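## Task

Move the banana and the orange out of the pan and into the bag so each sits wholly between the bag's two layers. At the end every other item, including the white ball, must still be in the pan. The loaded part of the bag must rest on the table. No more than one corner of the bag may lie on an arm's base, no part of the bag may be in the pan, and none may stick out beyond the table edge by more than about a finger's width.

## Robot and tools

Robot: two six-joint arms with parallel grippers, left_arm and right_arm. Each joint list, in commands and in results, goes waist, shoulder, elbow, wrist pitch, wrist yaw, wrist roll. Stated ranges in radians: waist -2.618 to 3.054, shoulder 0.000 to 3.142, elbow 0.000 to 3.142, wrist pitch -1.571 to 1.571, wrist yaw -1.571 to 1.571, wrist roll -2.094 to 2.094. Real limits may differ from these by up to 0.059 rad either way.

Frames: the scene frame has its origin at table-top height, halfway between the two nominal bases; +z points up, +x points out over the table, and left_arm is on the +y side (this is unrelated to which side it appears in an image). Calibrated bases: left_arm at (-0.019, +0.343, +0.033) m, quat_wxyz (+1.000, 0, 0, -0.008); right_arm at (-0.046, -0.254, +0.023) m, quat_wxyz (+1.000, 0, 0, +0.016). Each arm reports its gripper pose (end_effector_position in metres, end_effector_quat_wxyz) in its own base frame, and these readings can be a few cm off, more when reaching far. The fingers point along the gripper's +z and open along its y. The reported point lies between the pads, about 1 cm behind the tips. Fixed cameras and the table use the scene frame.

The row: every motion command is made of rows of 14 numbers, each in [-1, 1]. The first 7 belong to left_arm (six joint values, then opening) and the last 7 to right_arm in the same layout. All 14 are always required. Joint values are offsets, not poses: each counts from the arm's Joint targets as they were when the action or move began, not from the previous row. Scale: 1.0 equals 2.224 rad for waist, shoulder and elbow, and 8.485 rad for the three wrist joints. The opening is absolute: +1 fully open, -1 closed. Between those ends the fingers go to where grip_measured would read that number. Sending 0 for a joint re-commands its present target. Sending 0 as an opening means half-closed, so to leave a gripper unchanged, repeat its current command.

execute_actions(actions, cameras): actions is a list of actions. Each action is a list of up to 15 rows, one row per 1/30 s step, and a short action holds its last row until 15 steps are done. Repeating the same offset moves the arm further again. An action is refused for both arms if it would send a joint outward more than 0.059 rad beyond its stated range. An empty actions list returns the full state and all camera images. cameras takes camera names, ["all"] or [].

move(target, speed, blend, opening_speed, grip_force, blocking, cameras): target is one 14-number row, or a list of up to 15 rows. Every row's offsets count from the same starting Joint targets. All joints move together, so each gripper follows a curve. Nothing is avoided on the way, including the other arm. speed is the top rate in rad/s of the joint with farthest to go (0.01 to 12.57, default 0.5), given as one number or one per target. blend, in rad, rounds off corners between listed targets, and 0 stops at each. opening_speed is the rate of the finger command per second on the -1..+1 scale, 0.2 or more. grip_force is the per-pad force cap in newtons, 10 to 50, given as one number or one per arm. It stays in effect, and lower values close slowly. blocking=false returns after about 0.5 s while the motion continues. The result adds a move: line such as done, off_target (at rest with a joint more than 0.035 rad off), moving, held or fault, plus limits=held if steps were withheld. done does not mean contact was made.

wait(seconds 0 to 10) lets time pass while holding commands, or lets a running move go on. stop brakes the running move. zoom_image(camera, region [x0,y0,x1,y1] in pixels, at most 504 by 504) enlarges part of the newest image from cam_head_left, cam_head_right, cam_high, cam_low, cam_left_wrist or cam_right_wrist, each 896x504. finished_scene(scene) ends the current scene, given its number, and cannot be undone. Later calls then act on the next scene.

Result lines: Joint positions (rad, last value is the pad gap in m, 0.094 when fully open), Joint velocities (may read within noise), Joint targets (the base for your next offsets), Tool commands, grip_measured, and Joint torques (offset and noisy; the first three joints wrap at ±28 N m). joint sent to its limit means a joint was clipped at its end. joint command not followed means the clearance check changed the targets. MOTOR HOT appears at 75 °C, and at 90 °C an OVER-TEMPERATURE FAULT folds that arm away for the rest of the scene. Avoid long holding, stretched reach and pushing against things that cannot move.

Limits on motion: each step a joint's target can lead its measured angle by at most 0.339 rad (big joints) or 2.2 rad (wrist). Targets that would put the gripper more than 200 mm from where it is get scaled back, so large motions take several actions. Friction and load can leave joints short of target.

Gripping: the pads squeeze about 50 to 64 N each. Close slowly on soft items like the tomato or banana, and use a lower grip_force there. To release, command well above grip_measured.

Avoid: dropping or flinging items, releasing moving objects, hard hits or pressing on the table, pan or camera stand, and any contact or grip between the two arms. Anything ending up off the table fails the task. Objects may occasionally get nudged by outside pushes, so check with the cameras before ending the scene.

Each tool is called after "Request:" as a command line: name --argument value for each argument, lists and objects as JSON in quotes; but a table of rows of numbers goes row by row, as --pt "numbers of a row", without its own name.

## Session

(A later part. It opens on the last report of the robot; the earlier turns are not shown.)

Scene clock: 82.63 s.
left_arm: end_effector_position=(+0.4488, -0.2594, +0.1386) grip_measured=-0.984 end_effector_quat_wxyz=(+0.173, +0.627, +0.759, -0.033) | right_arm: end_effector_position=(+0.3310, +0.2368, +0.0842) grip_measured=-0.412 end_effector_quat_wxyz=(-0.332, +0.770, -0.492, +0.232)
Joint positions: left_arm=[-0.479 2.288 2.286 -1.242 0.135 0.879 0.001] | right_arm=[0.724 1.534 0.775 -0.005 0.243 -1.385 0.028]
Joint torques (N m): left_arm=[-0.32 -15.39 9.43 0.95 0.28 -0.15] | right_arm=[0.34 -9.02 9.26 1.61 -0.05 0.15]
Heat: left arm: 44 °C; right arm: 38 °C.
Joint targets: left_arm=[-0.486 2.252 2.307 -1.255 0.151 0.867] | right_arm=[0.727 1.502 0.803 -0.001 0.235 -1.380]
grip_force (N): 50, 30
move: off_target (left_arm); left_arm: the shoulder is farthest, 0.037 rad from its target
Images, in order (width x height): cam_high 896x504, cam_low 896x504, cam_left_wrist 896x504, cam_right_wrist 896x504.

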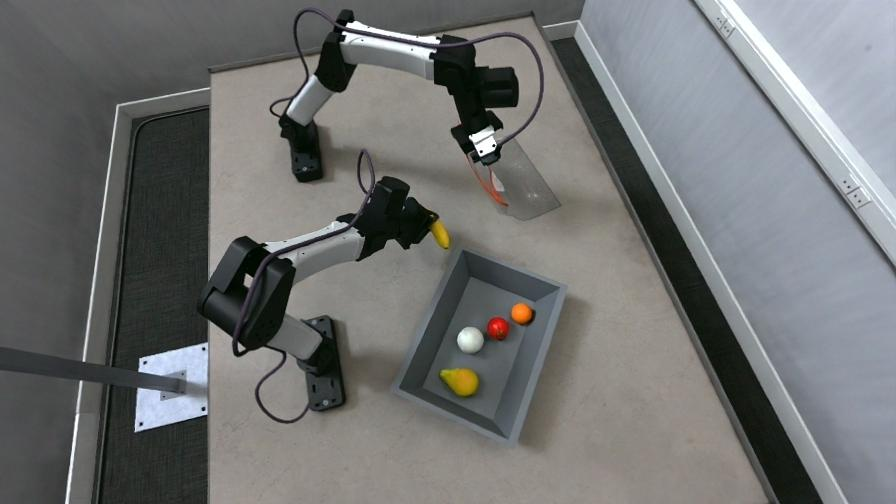

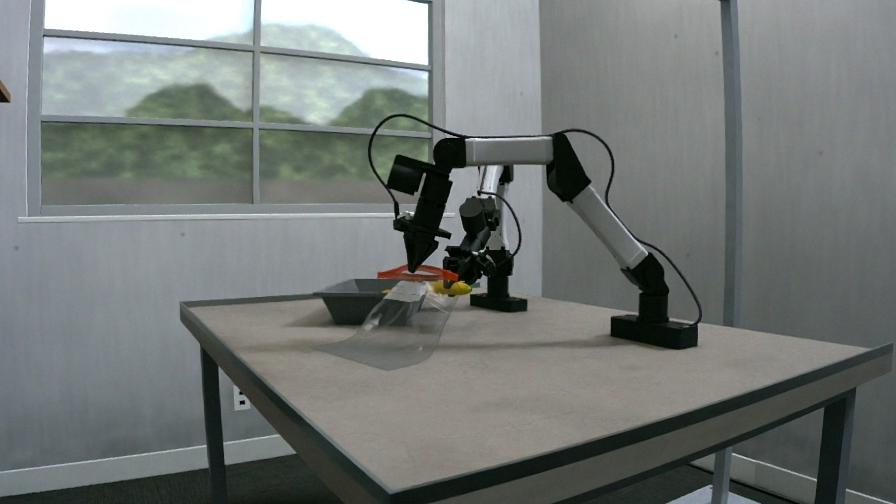

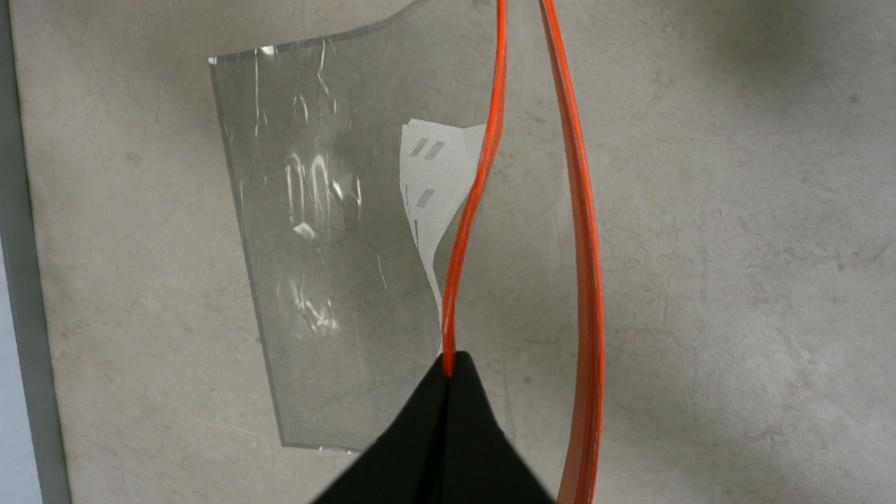

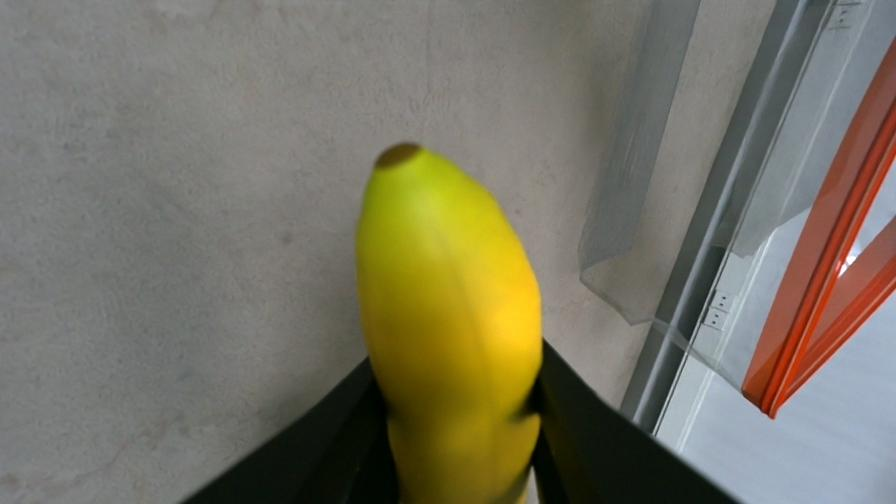

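Request:
move --pt "-0.0432 -0.0837 -0.3879 0.0797 0 -0.0114 -1 0 0 0 0 0 0 -0.6" --pt "-0.0363 -0.1002 -0.3015 0.0527 0 -0.0097 -1 0 0 0 0 0 0 -0.6" --speed 0.3 --cameras '["cam_low","cam_right_wrist","cam_high","cam_left_wrist"]'

Request:
zoom_image --camera "cam_low" --region '[340, 250, 540, 390]'

Request:
zoom_image --camera "cam_high" --region '[400, 120, 580, 270]'

Scene clock: 88.43 s.
left_arm: end_effector_position=(+0.3830, -0.2761, +0.0628) grip_measured=-0.984 end_effector_quat_wxyz=(+0.171, +0.626, +0.759, -0.049) | right_arm: end_effector_position=(+0.3310, +0.2368, +0.0842) grip_measured=-0.412 end_effector_quat_wxyz=(-0.332, +0.770, -0.492, +0.232)
Joint positions: left_arm=[-0.575 2.06 1.616 -0.794 0.135 0.782 0.001] | right_arm=[0.724 1.534 0.775 -0.005 0.243 -1.385 0.028]
Joint torques (N m): left_arm=[0.91 -13.31 9.44 0.94 0.26 -0.03] | right_arm=[0.34 -9.01 9.25 1.61 -0.06 0.15]
Heat: left arm: 45 °C; right arm: 39 °C.
Joint targets: left_arm=[-0.566 2.029 1.636 -0.808 0.151 0.785] | right_arm=[0.727 1.502 0.803 -0.001 0.235 -1.380]
grip_force (N): 50, 30
move: done
Images, in order (width x height): cam_high 896x504, cam_low 896x504, cam_left_wrist 896x504, cam_right_wrist 896x504.

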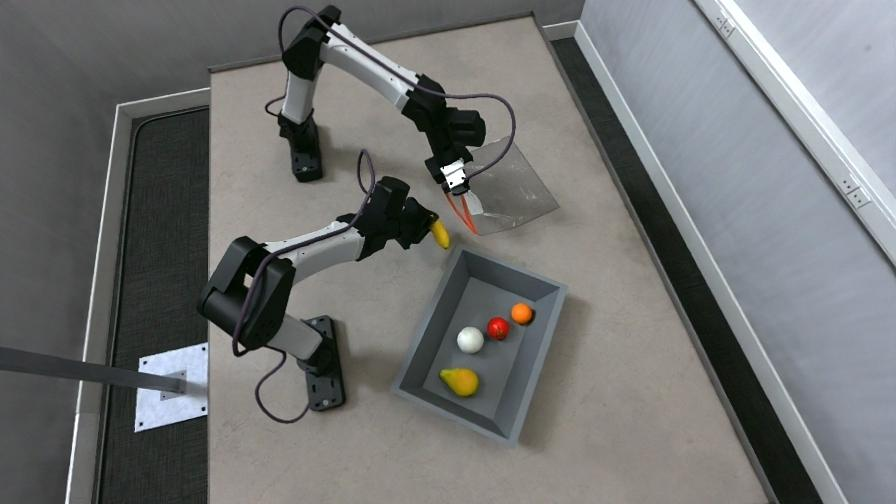

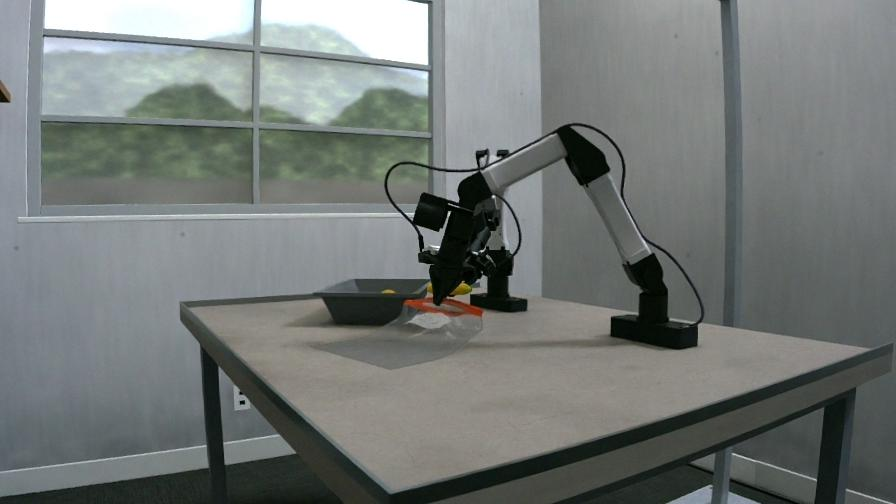

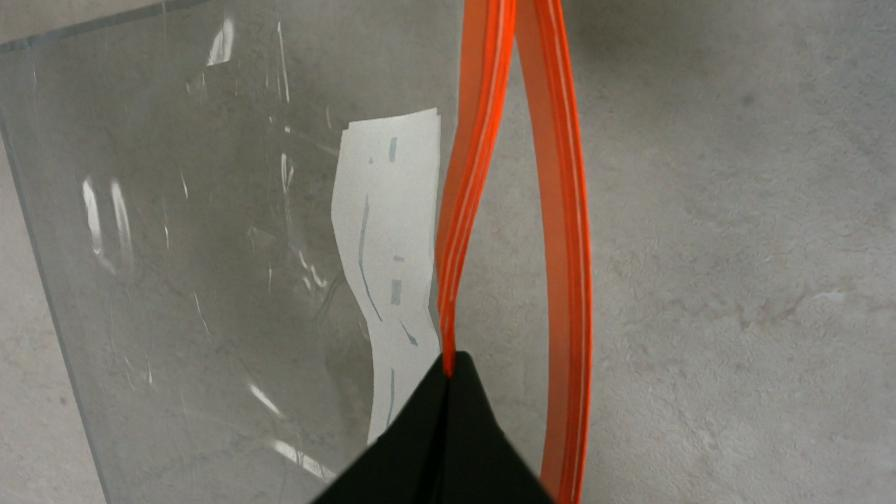

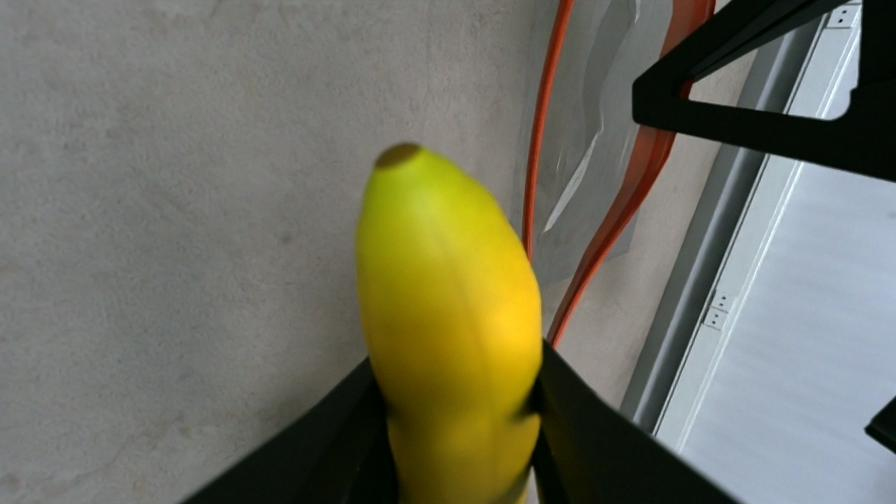

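Scaled by 2.520 from the camera's 896x504 image, which has a finer 1280x720 frame.

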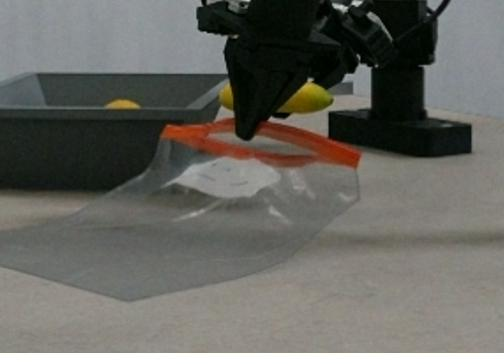

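Scaled by 2.800 from the camera's 896x504 image, which has a finer 1280x720 frame.

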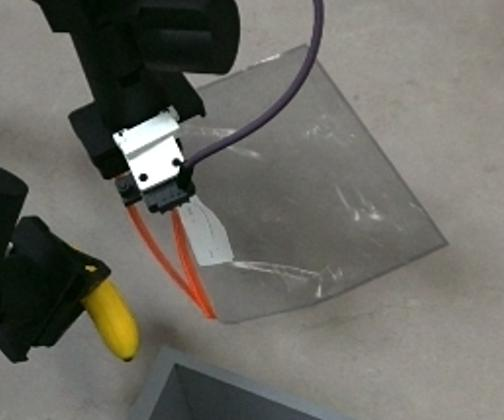

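Request:
zoom_image --camera "cam_right_wrist" --region '[440, 0, 896, 400]'

Scaled by 1.105 from the camera's 896x504 image, which has a finer 1280x720 frame.

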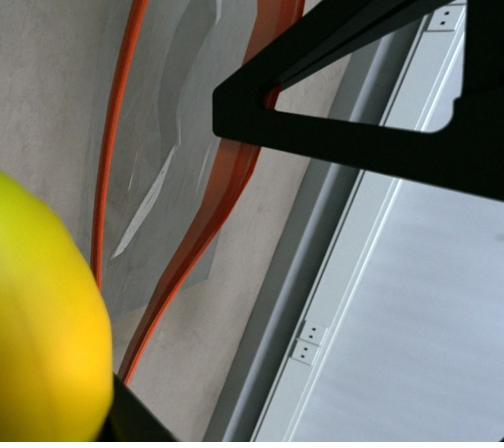

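Request:
move --target '[0.0068,0.0086,0.0486,-0.0104,0,0.0018,-1,0,0,0,0,0,0,-0.6]' --speed 0.15 --cameras '["cam_low","cam_right_wrist","cam_left_wrist"]'

Request:
zoom_image --camera "cam_low" --region '[340, 250, 540, 390]'

Request:
zoom_image --camera "cam_right_wrist" --region '[440, 0, 896, 400]'

Scene clock: 91.70 s.
left_arm: end_effector_position=(+0.3949, -0.2738, +0.0910) grip_measured=-0.984 end_effector_quat_wxyz=(+0.181, +0.622, +0.761, -0.046) | right_arm: end_effector_position=(+0.3310, +0.2368, +0.0842) grip_measured=-0.412 end_effector_quat_wxyz=(-0.332, +0.770, -0.492, +0.232)
Joint positions: left_arm=[-0.558 2.06 1.723 -0.883 0.135 0.789 0.001] | right_arm=[0.724 1.534 0.775 -0.005 0.243 -1.385 0.028]
Joint torques (N m): left_arm=[0.75 -11.92 9.78 1 0.28 0.05] | right_arm=[0.32 -9.01 9.24 1.61 -0.06 0.15]
Heat: left arm: 45 °C; right arm: 39 °C.
Joint targets: left_arm=[-0.551 2.048 1.745 -0.896 0.151 0.800] | right_arm=[0.727 1.502 0.803 -0.001 0.235 -1.380]
grip_force (N): 50, 30
move: done
Images, in order (width x height): cam_low 896x504, cam_left_wrist 896x504, cam_right_wrist 896x504.

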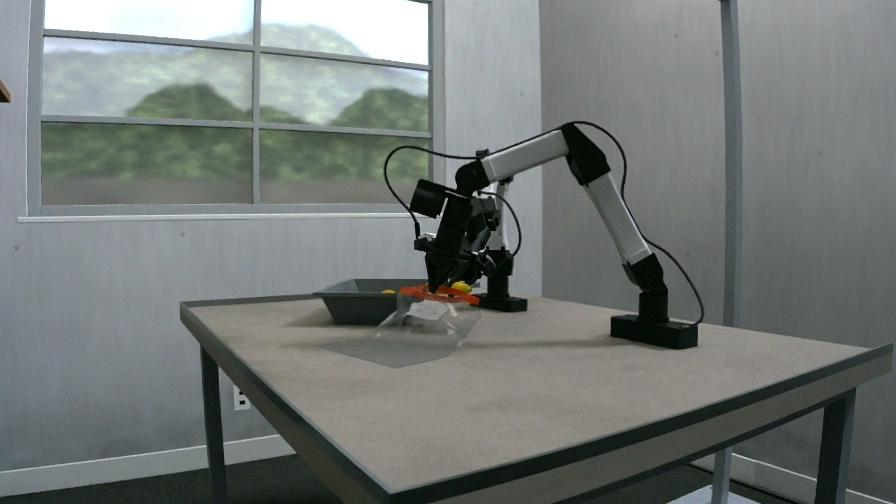

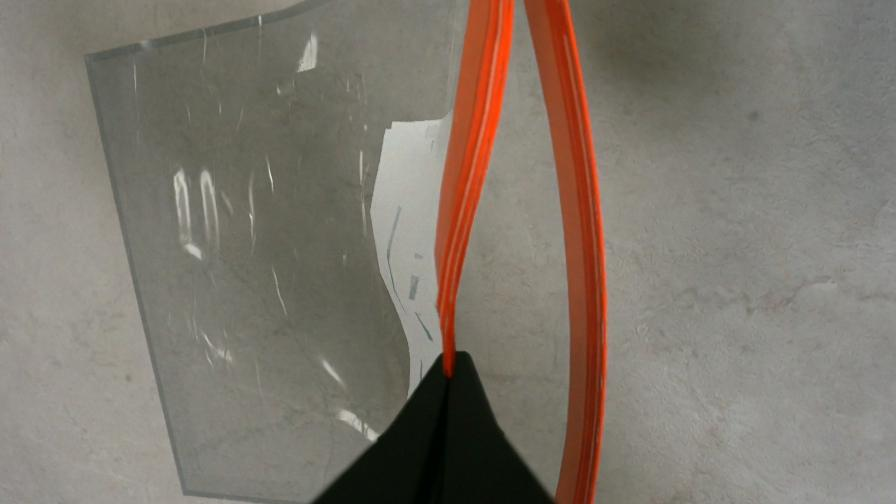

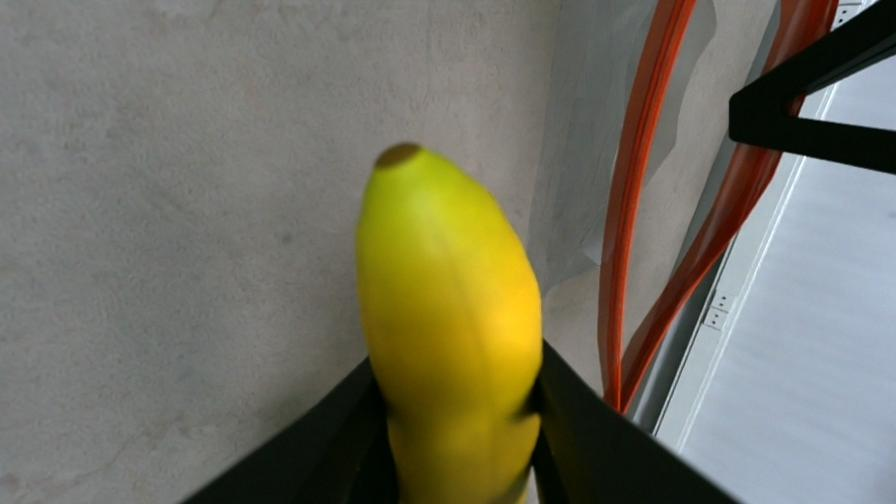

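Scaled by 2.520 from the camera's 896x504 image, which has a finer 1280x720 frame.

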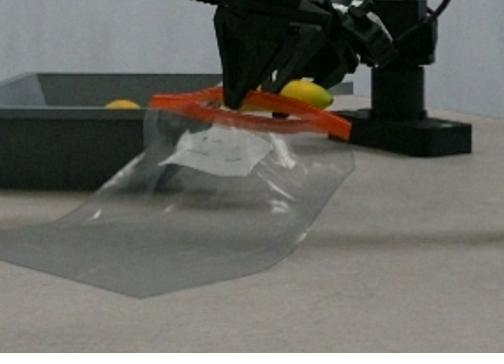

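Scaled by 1.105 from the camera's 896x504 image, which has a finer 1280x720 frame.

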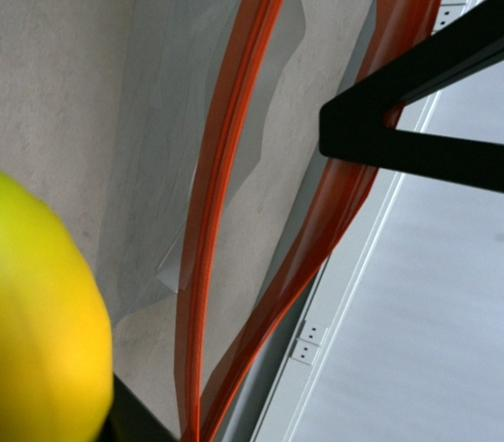

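Request:
move --pt "0.0499 0.138 0.1862 -0.0128 0 0.0133 -1 -0.0796 0.0216 0.2235 -0.0824 -0.0159 0.1037 -0.6" --pt "0.0499 0.138 0.1862 -0.0128 0 0.0133 -1 0.0126 0.2438 0.4511 -0.157 -0.0277 0.2245 -0.6" --speed 0.5 --blend '[0.1,0]' --cameras '["cam_low","cam_right_wrist","cam_high"]'

Request:
zoom_image --camera "cam_high" --region '[360, 120, 580, 300]'

Scene clock: 98.87 s.
left_arm: end_effector_position=(+0.4826, -0.2565, +0.0871) grip_measured=-0.984 end_effector_quat_wxyz=(+0.200, +0.621, +0.758, -0.022) | right_arm: end_effector_position=(+0.2845, +0.2634, +0.0984) grip_measured=-0.413 end_effector_quat_wxyz=(-0.001, -0.117, +0.993, -0.006)
Joint positions: left_arm=[-0.446 2.332 2.135 -0.992 0.135 0.902 0.001] | right_arm=[0.751 2.033 1.78 -1.327 0.009 0.517 0.028]
Joint torques (N m): left_arm=[0.66 -11.29 10.03 1.07 0.28 0.04] | right_arm=[0.47 -8.96 8.64 0.21 -0.08 0.15]
Heat: left arm: 45 °C; right arm: 39 °C.
Joint targets: left_arm=[-0.440 2.355 2.159 -1.004 0.151 0.913] | right_arm=[0.755 2.045 1.807 -1.333 0.000 0.525]
grip_force (N): 50, 30
move: done
Images, in order (width x height): cam_high 896x504, cam_low 896x504, cam_right_wrist 896x504.

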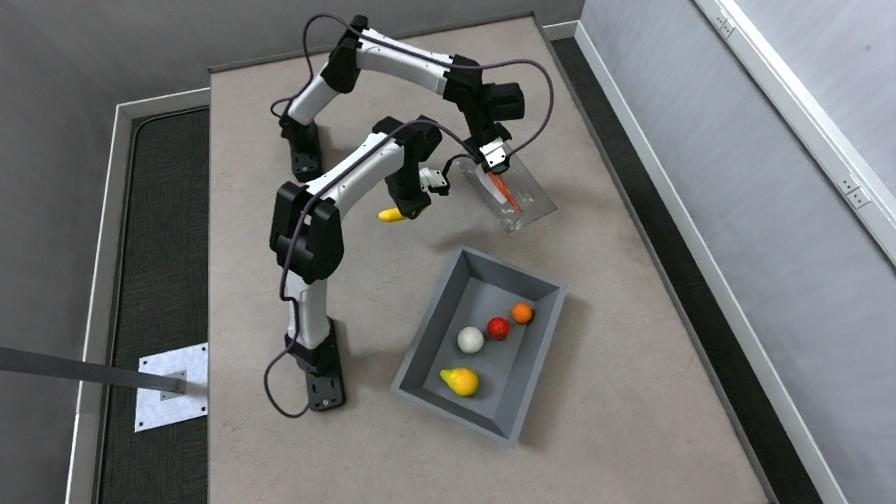

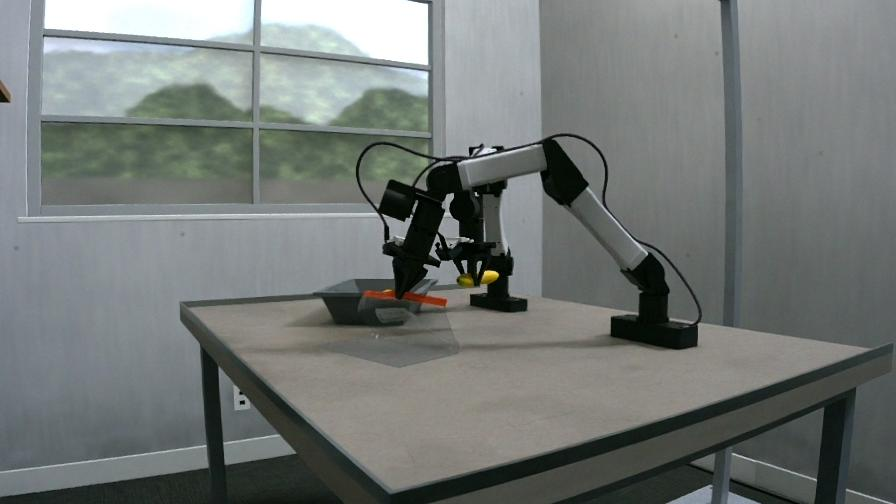

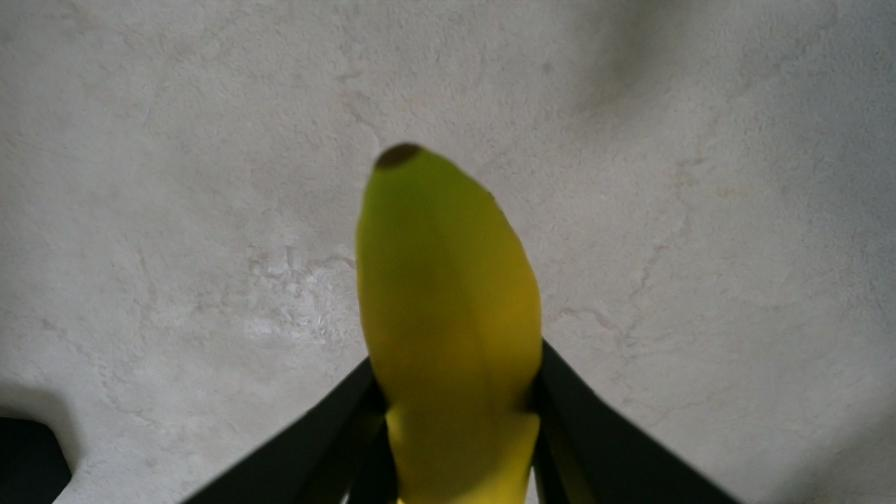

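Scaled by 2.291 from the camera's 896x504 image, which has a finer 1280x720 frame.

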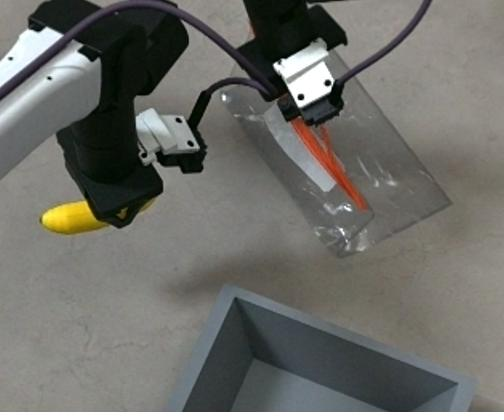

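Request:
move --target '[0,0,0,0,0,0,-1,0,0.0321,-0.133,0.0433,0,0,-0.6]' --speed 0.2

Scene clock: 101.53 s.
left_arm: end_effector_position=(+0.4826, -0.2565, +0.0871) grip_measured=-0.984 end_effector_quat_wxyz=(+0.200, +0.621, +0.758, -0.022) | right_arm: end_effector_position=(+0.2873, +0.2662, +0.0058) grip_measured=-0.413 end_effector_quat_wxyz=(+0.003, -0.117, +0.993, -0.003)
Joint positions: left_arm=[-0.446 2.332 2.135 -0.992 0.135 0.902 0.001] | right_arm=[0.751 2.105 1.513 -0.977 0.008 0.517 0.028]
Joint torques (N m): left_arm=[0.66 -11.28 9.99 1.06 0.27 0.04] | right_arm=[0.49 -9.24 5.59 0.38 -0.08 0.13]
Heat: left arm: 45 °C; right arm: 39 °C.
Joint targets: left_arm=[-0.440 2.355 2.159 -1.004 0.151 0.913] | right_arm=[0.755 2.116 1.511 -0.965 0.000 0.525]
grip_force (N): 50, 30
move: done

Request:
move --pt "0 0 0 0 0 0 -1 0 0.0108 0 0.0028 0 0 -0.6" --pt "0 0 0 0 0 0 -1 0 0.0108 0 0.0028 0 0 0.2" --speed 0.1 --opening_speed 0.5 --cameras '["cam_right_wrist"]'

Scene clock: 104.50 s.
left_arm: end_effector_position=(+0.4826, -0.2565, +0.0871) grip_measured=-0.984 end_effector_quat_wxyz=(+0.200, +0.621, +0.758, -0.022) | right_arm: end_effector_position=(+0.2899, +0.2686, -0.0024) grip_measured=+0.199 end_effector_quat_wxyz=(+0.004, -0.116, +0.993, -0.002)
Joint positions: left_arm=[-0.446 2.332 2.135 -0.992 0.135 0.902 0.001] | right_arm=[0.751 2.127 1.513 -0.953 0.008 0.518 0.056]
Joint torques (N m): left_arm=[0.65 -11.28 9.99 1.06 0.28 0.05] | right_arm=[0.47 -9.2 5.56 0.4 -0.07 0.13]
Heat: left arm: 45 °C; right arm: 39 °C.
Joint targets: left_arm=[-0.440 2.355 2.159 -1.004 0.151 0.913] | right_arm=[0.755 2.140 1.511 -0.942 0.000 0.525]
grip_force (N): 50, 30
move: done
Images, in order (width x height): cam_right_wrist 896x504.

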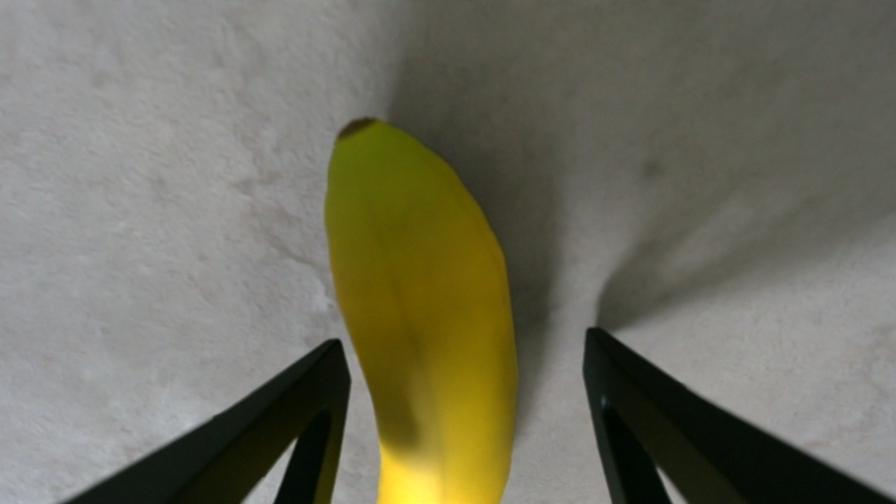

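Request:
move --pt "0 0 0 0 0 0 -1 0 -0.043 0.1328 -0.0461 0 0 0.3" --pt "0 0 0 0 0 0 -1 0.1695 -0.336 -0.397 0.1069 0.0807 0.0061 0.3" --speed '[0.3,0.6]' --blend '[0.1,0]' --cameras '["cam_right_wrist","cam_high"]'

Request:
zoom_image --camera "cam_high" --region '[360, 120, 580, 300]'

Scene clock: 109.93 s.
left_arm: end_effector_position=(+0.4826, -0.2565, +0.0871) grip_measured=-0.984 end_effector_quat_wxyz=(+0.200, +0.621, +0.758, -0.022) | right_arm: end_effector_position=(+0.2422, +0.2558, +0.0856) grip_measured=+0.299 end_effector_quat_wxyz=(+0.453, -0.129, +0.881, +0.048)
Joint positions: left_arm=[-0.446 2.332 2.135 -0.992 0.135 0.902 0.001] | right_arm=[1.125 1.42 0.63 -0.053 0.672 0.569 0.061]
Joint torques (N m): left_arm=[0.65 -11.26 10.04 1.06 0.28 0.05] | right_arm=[0.75 -7.34 6.12 1.58 0.37 0.13]
Heat: left arm: 45 °C; right arm: 39 °C.
Joint targets: left_arm=[-0.440 2.355 2.159 -1.004 0.151 0.913] | right_arm=[1.132 1.393 0.628 -0.035 0.684 0.577]
grip_force (N): 50, 30
move: done
Images, in order (width x height): cam_high 896x504, cam_right_wrist 896x504.

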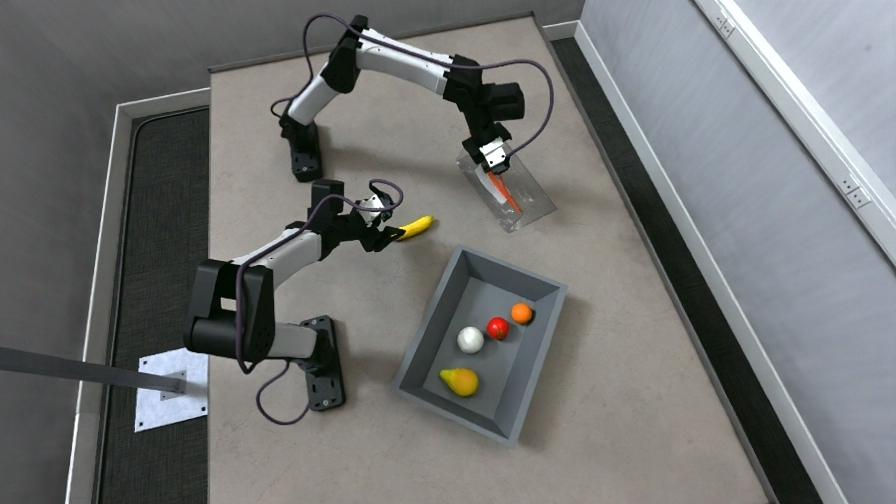

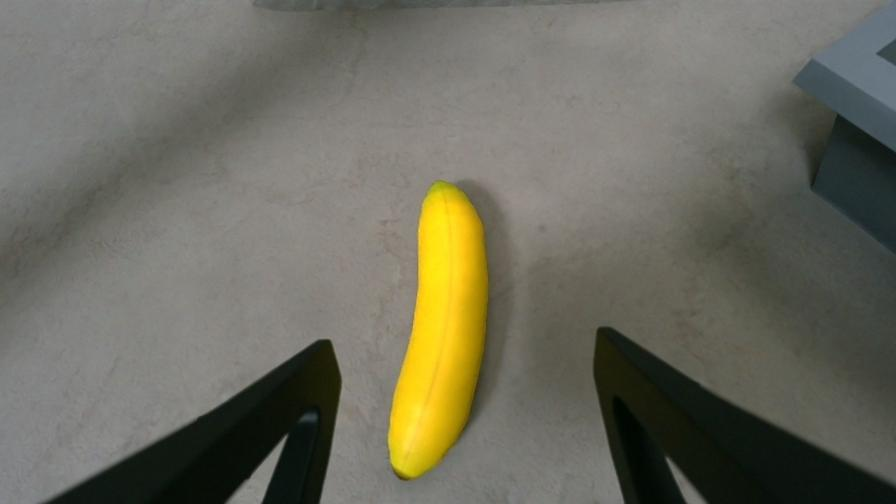

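Scaled by 2.291 from the camera's 896x504 image, which has a finer 1280x720 frame.

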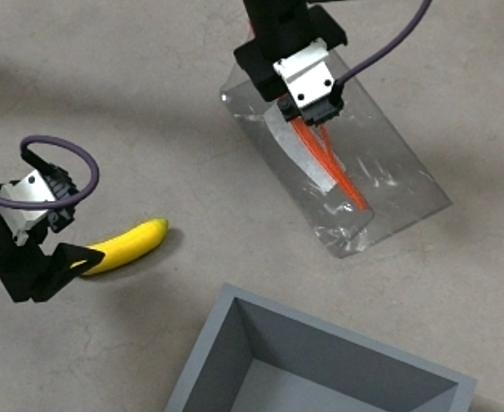

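Request:
move --target '[0,0,0,0,0,0,-1,0.0095,0.184,-0.0694,0.0664,0.0007,0,0.3]' --speed 0.25 --cameras '["cam_right_wrist"]'

Scene clock: 113.50 s.
left_arm: end_effector_position=(+0.4826, -0.2565, +0.0871) grip_measured=-0.984 end_effector_quat_wxyz=(+0.200, +0.621, +0.758, -0.022) | right_arm: end_effector_position=(+0.2406, +0.2672, -0.0023) grip_measured=+0.299 end_effector_quat_wxyz=(+0.463, -0.130, +0.874, +0.064)
Joint positions: left_arm=[-0.446 2.332 2.135 -0.992 0.135 0.902 0.001] | right_arm=[1.146 1.792 0.476 0.51 0.678 0.569 0.061]
Joint torques (N m): left_arm=[0.65 -11.26 10.03 1.06 0.28 0.04] | right_arm=[0.76 -5.3 3.97 1.64 0.35 0.12]
Heat: left arm: 45 °C; right arm: 39 °C.
Joint targets: left_arm=[-0.440 2.355 2.159 -1.004 0.151 0.913] | right_arm=[1.154 1.802 0.473 0.529 0.690 0.577]
grip_force (N): 50, 30
move: done
Images, in order (width x height): cam_right_wrist 896x504.

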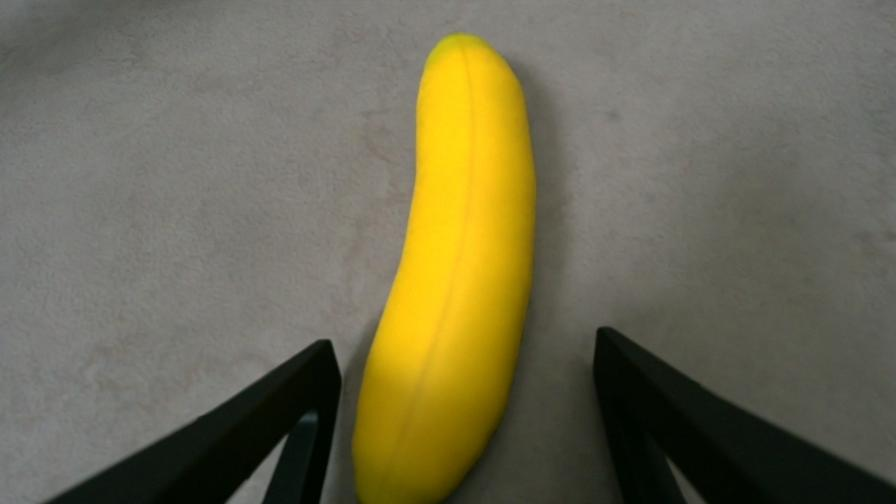

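Request:
move --target '[0,0,0,0,0,0,-1,0,0,0,0,0,0,-0.6]' --opening_speed 0.6 --cameras '["cam_right_wrist"]'

Scene clock: 115.80 s.
left_arm: end_effector_position=(+0.4826, -0.2565, +0.0871) grip_measured=-0.984 end_effector_quat_wxyz=(+0.200, +0.621, +0.758, -0.022) | right_arm: end_effector_position=(+0.2407, +0.2673, -0.0022) grip_measured=-0.416 end_effector_quat_wxyz=(+0.464, -0.130, +0.874, +0.064)
Joint positions: left_arm=[-0.446 2.332 2.135 -0.992 0.135 0.902 0.001] | right_arm=[1.146 1.792 0.476 0.511 0.678 0.569 0.027]
Joint torques (N m): left_arm=[0.66 -11.25 10.02 1.06 0.28 0.05] | right_arm=[0.75 -5.3 3.97 1.61 0.35 0.12]
Heat: left arm: 45 °C; right arm: 38 °C.
Joint targets: left_arm=[-0.440 2.355 2.159 -1.004 0.151 0.913] | right_arm=[1.154 1.802 0.473 0.529 0.690 0.577]
grip_force (N): 50, 30
move: done
Images, in order (width x height): cam_right_wrist 896x504.

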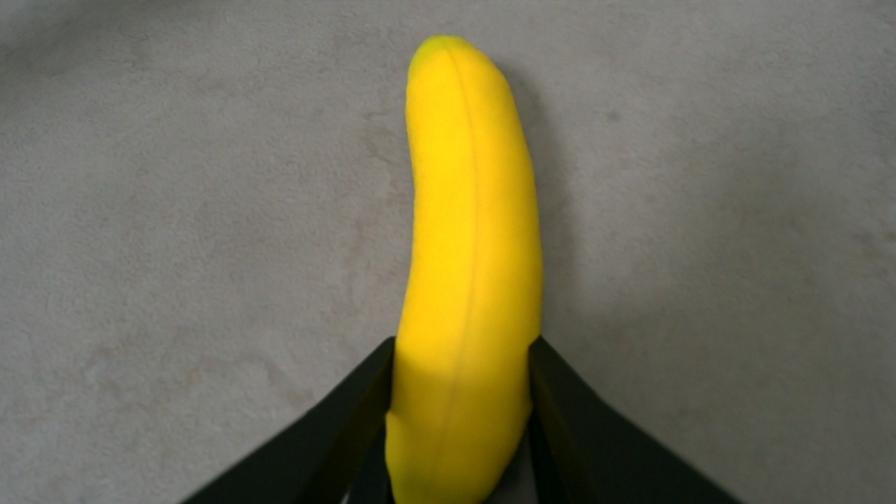

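Request:
move --pt "0 0 0 0 0 0 -1 -0.2041 -0.2139 0.1443 -0.0939 0 0 -0.6" --pt "-0.0207 -0.0463 0.0665 -0.0296 0 -0.0054 -1 -0.2041 -0.2139 0.1443 -0.0939 0 0 -0.6" --pt "-0.0638 -0.13 -0.3213 0.0501 0 -0.0169 -1 -0.2041 -0.2139 0.1443 -0.0939 0 0 -0.6" --pt "-0.0567 -0.1466 -0.2352 0.0231 0 -0.0151 -1 -0.2041 -0.2139 0.1443 -0.0939 0 0 -0.6" --speed '[0.5,0.3,0.35,0.2]' --blend '[0.1,0.03,0,0]' --cameras '["cam_low","cam_right_wrist","cam_high","cam_left_wrist"]'

Request:
zoom_image --camera "cam_high" --region '[360, 120, 580, 300]'

Request:
zoom_image --camera "cam_low" --region '[340, 250, 540, 390]'

Scene clock: 123.93 s.
left_arm: end_effector_position=(+0.3831, -0.2749, +0.0617) grip_measured=-0.984 end_effector_quat_wxyz=(+0.170, +0.625, +0.760, -0.049) | right_arm: end_effector_position=(+0.3274, +0.1356, +0.1277) grip_measured=-0.424 end_effector_quat_wxyz=(+0.451, +0.056, +0.889, -0.055)
Joint positions: left_arm=[-0.573 2.061 1.615 -0.795 0.135 0.781 0.001] | right_arm=[0.707 1.351 0.766 -0.271 0.68 0.57 0.027]
Joint torques (N m): left_arm=[0.72 -13.42 9.51 0.96 0.27 -0.01] | right_arm=[-0.65 -6.99 9.51 1.4 0.34 0.12]
Heat: left arm: 46 °C; right arm: 38 °C.
Joint targets: left_arm=[-0.566 2.029 1.636 -0.809 0.150 0.785] | right_arm=[0.699 1.326 0.794 -0.268 0.690 0.577]
grip_force (N): 50, 30
move: done
Images, in order (width x height): cam_high 896x504, cam_low 896x504, cam_left_wrist 896x504, cam_right_wrist 896x504.

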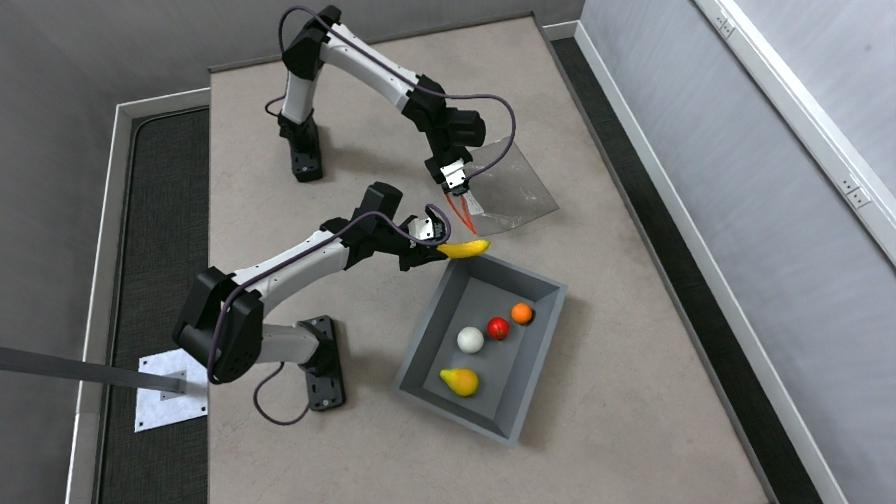

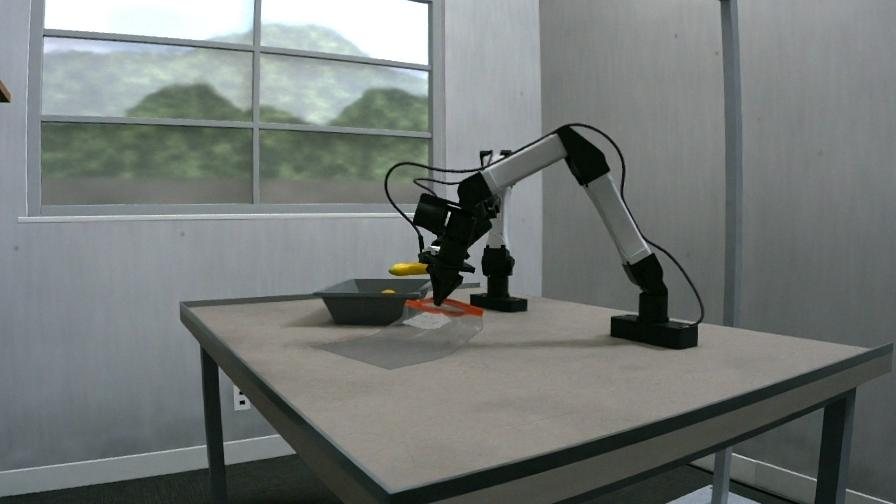

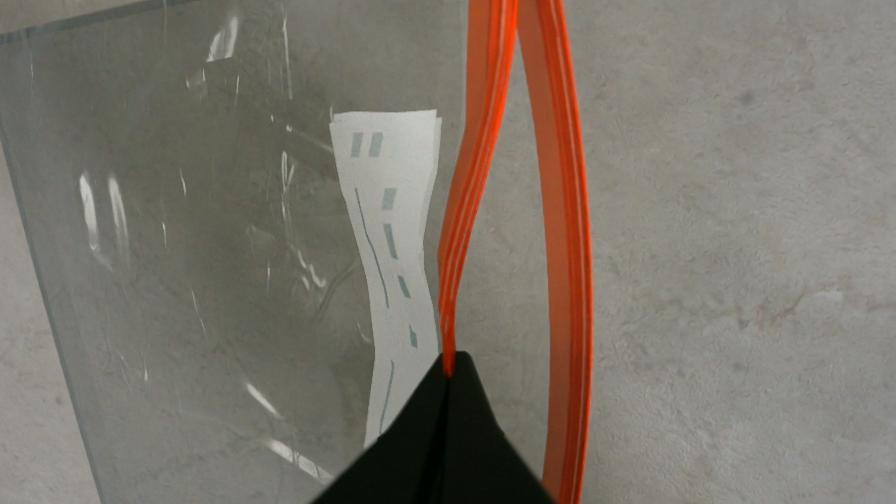

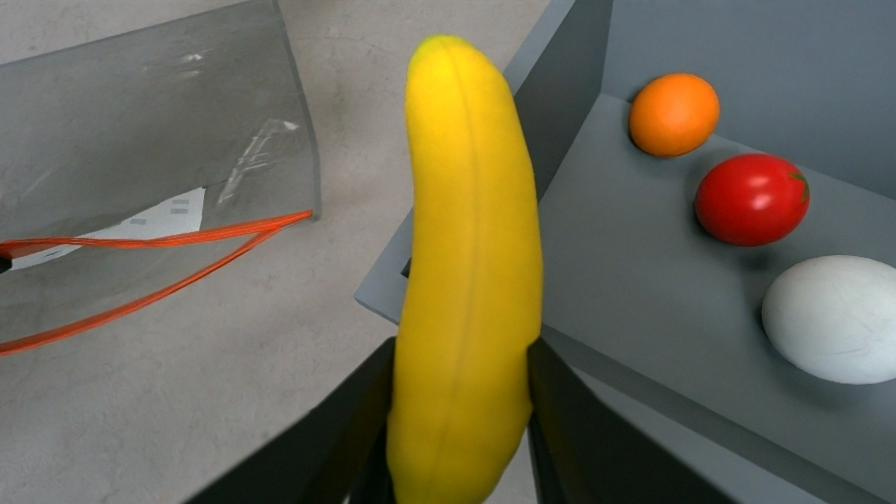

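Scaled by 2.291 from the camera's 896x504 image, which has a finer 1280x720 frame.

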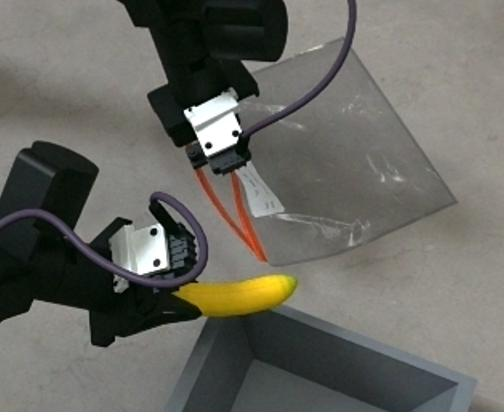

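Scaled by 2.520 from the camera's 896x504 image, which has a finer 1280x720 frame.

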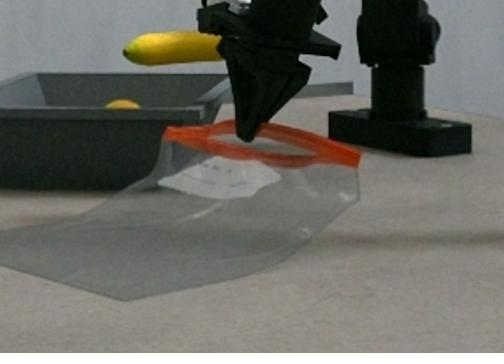

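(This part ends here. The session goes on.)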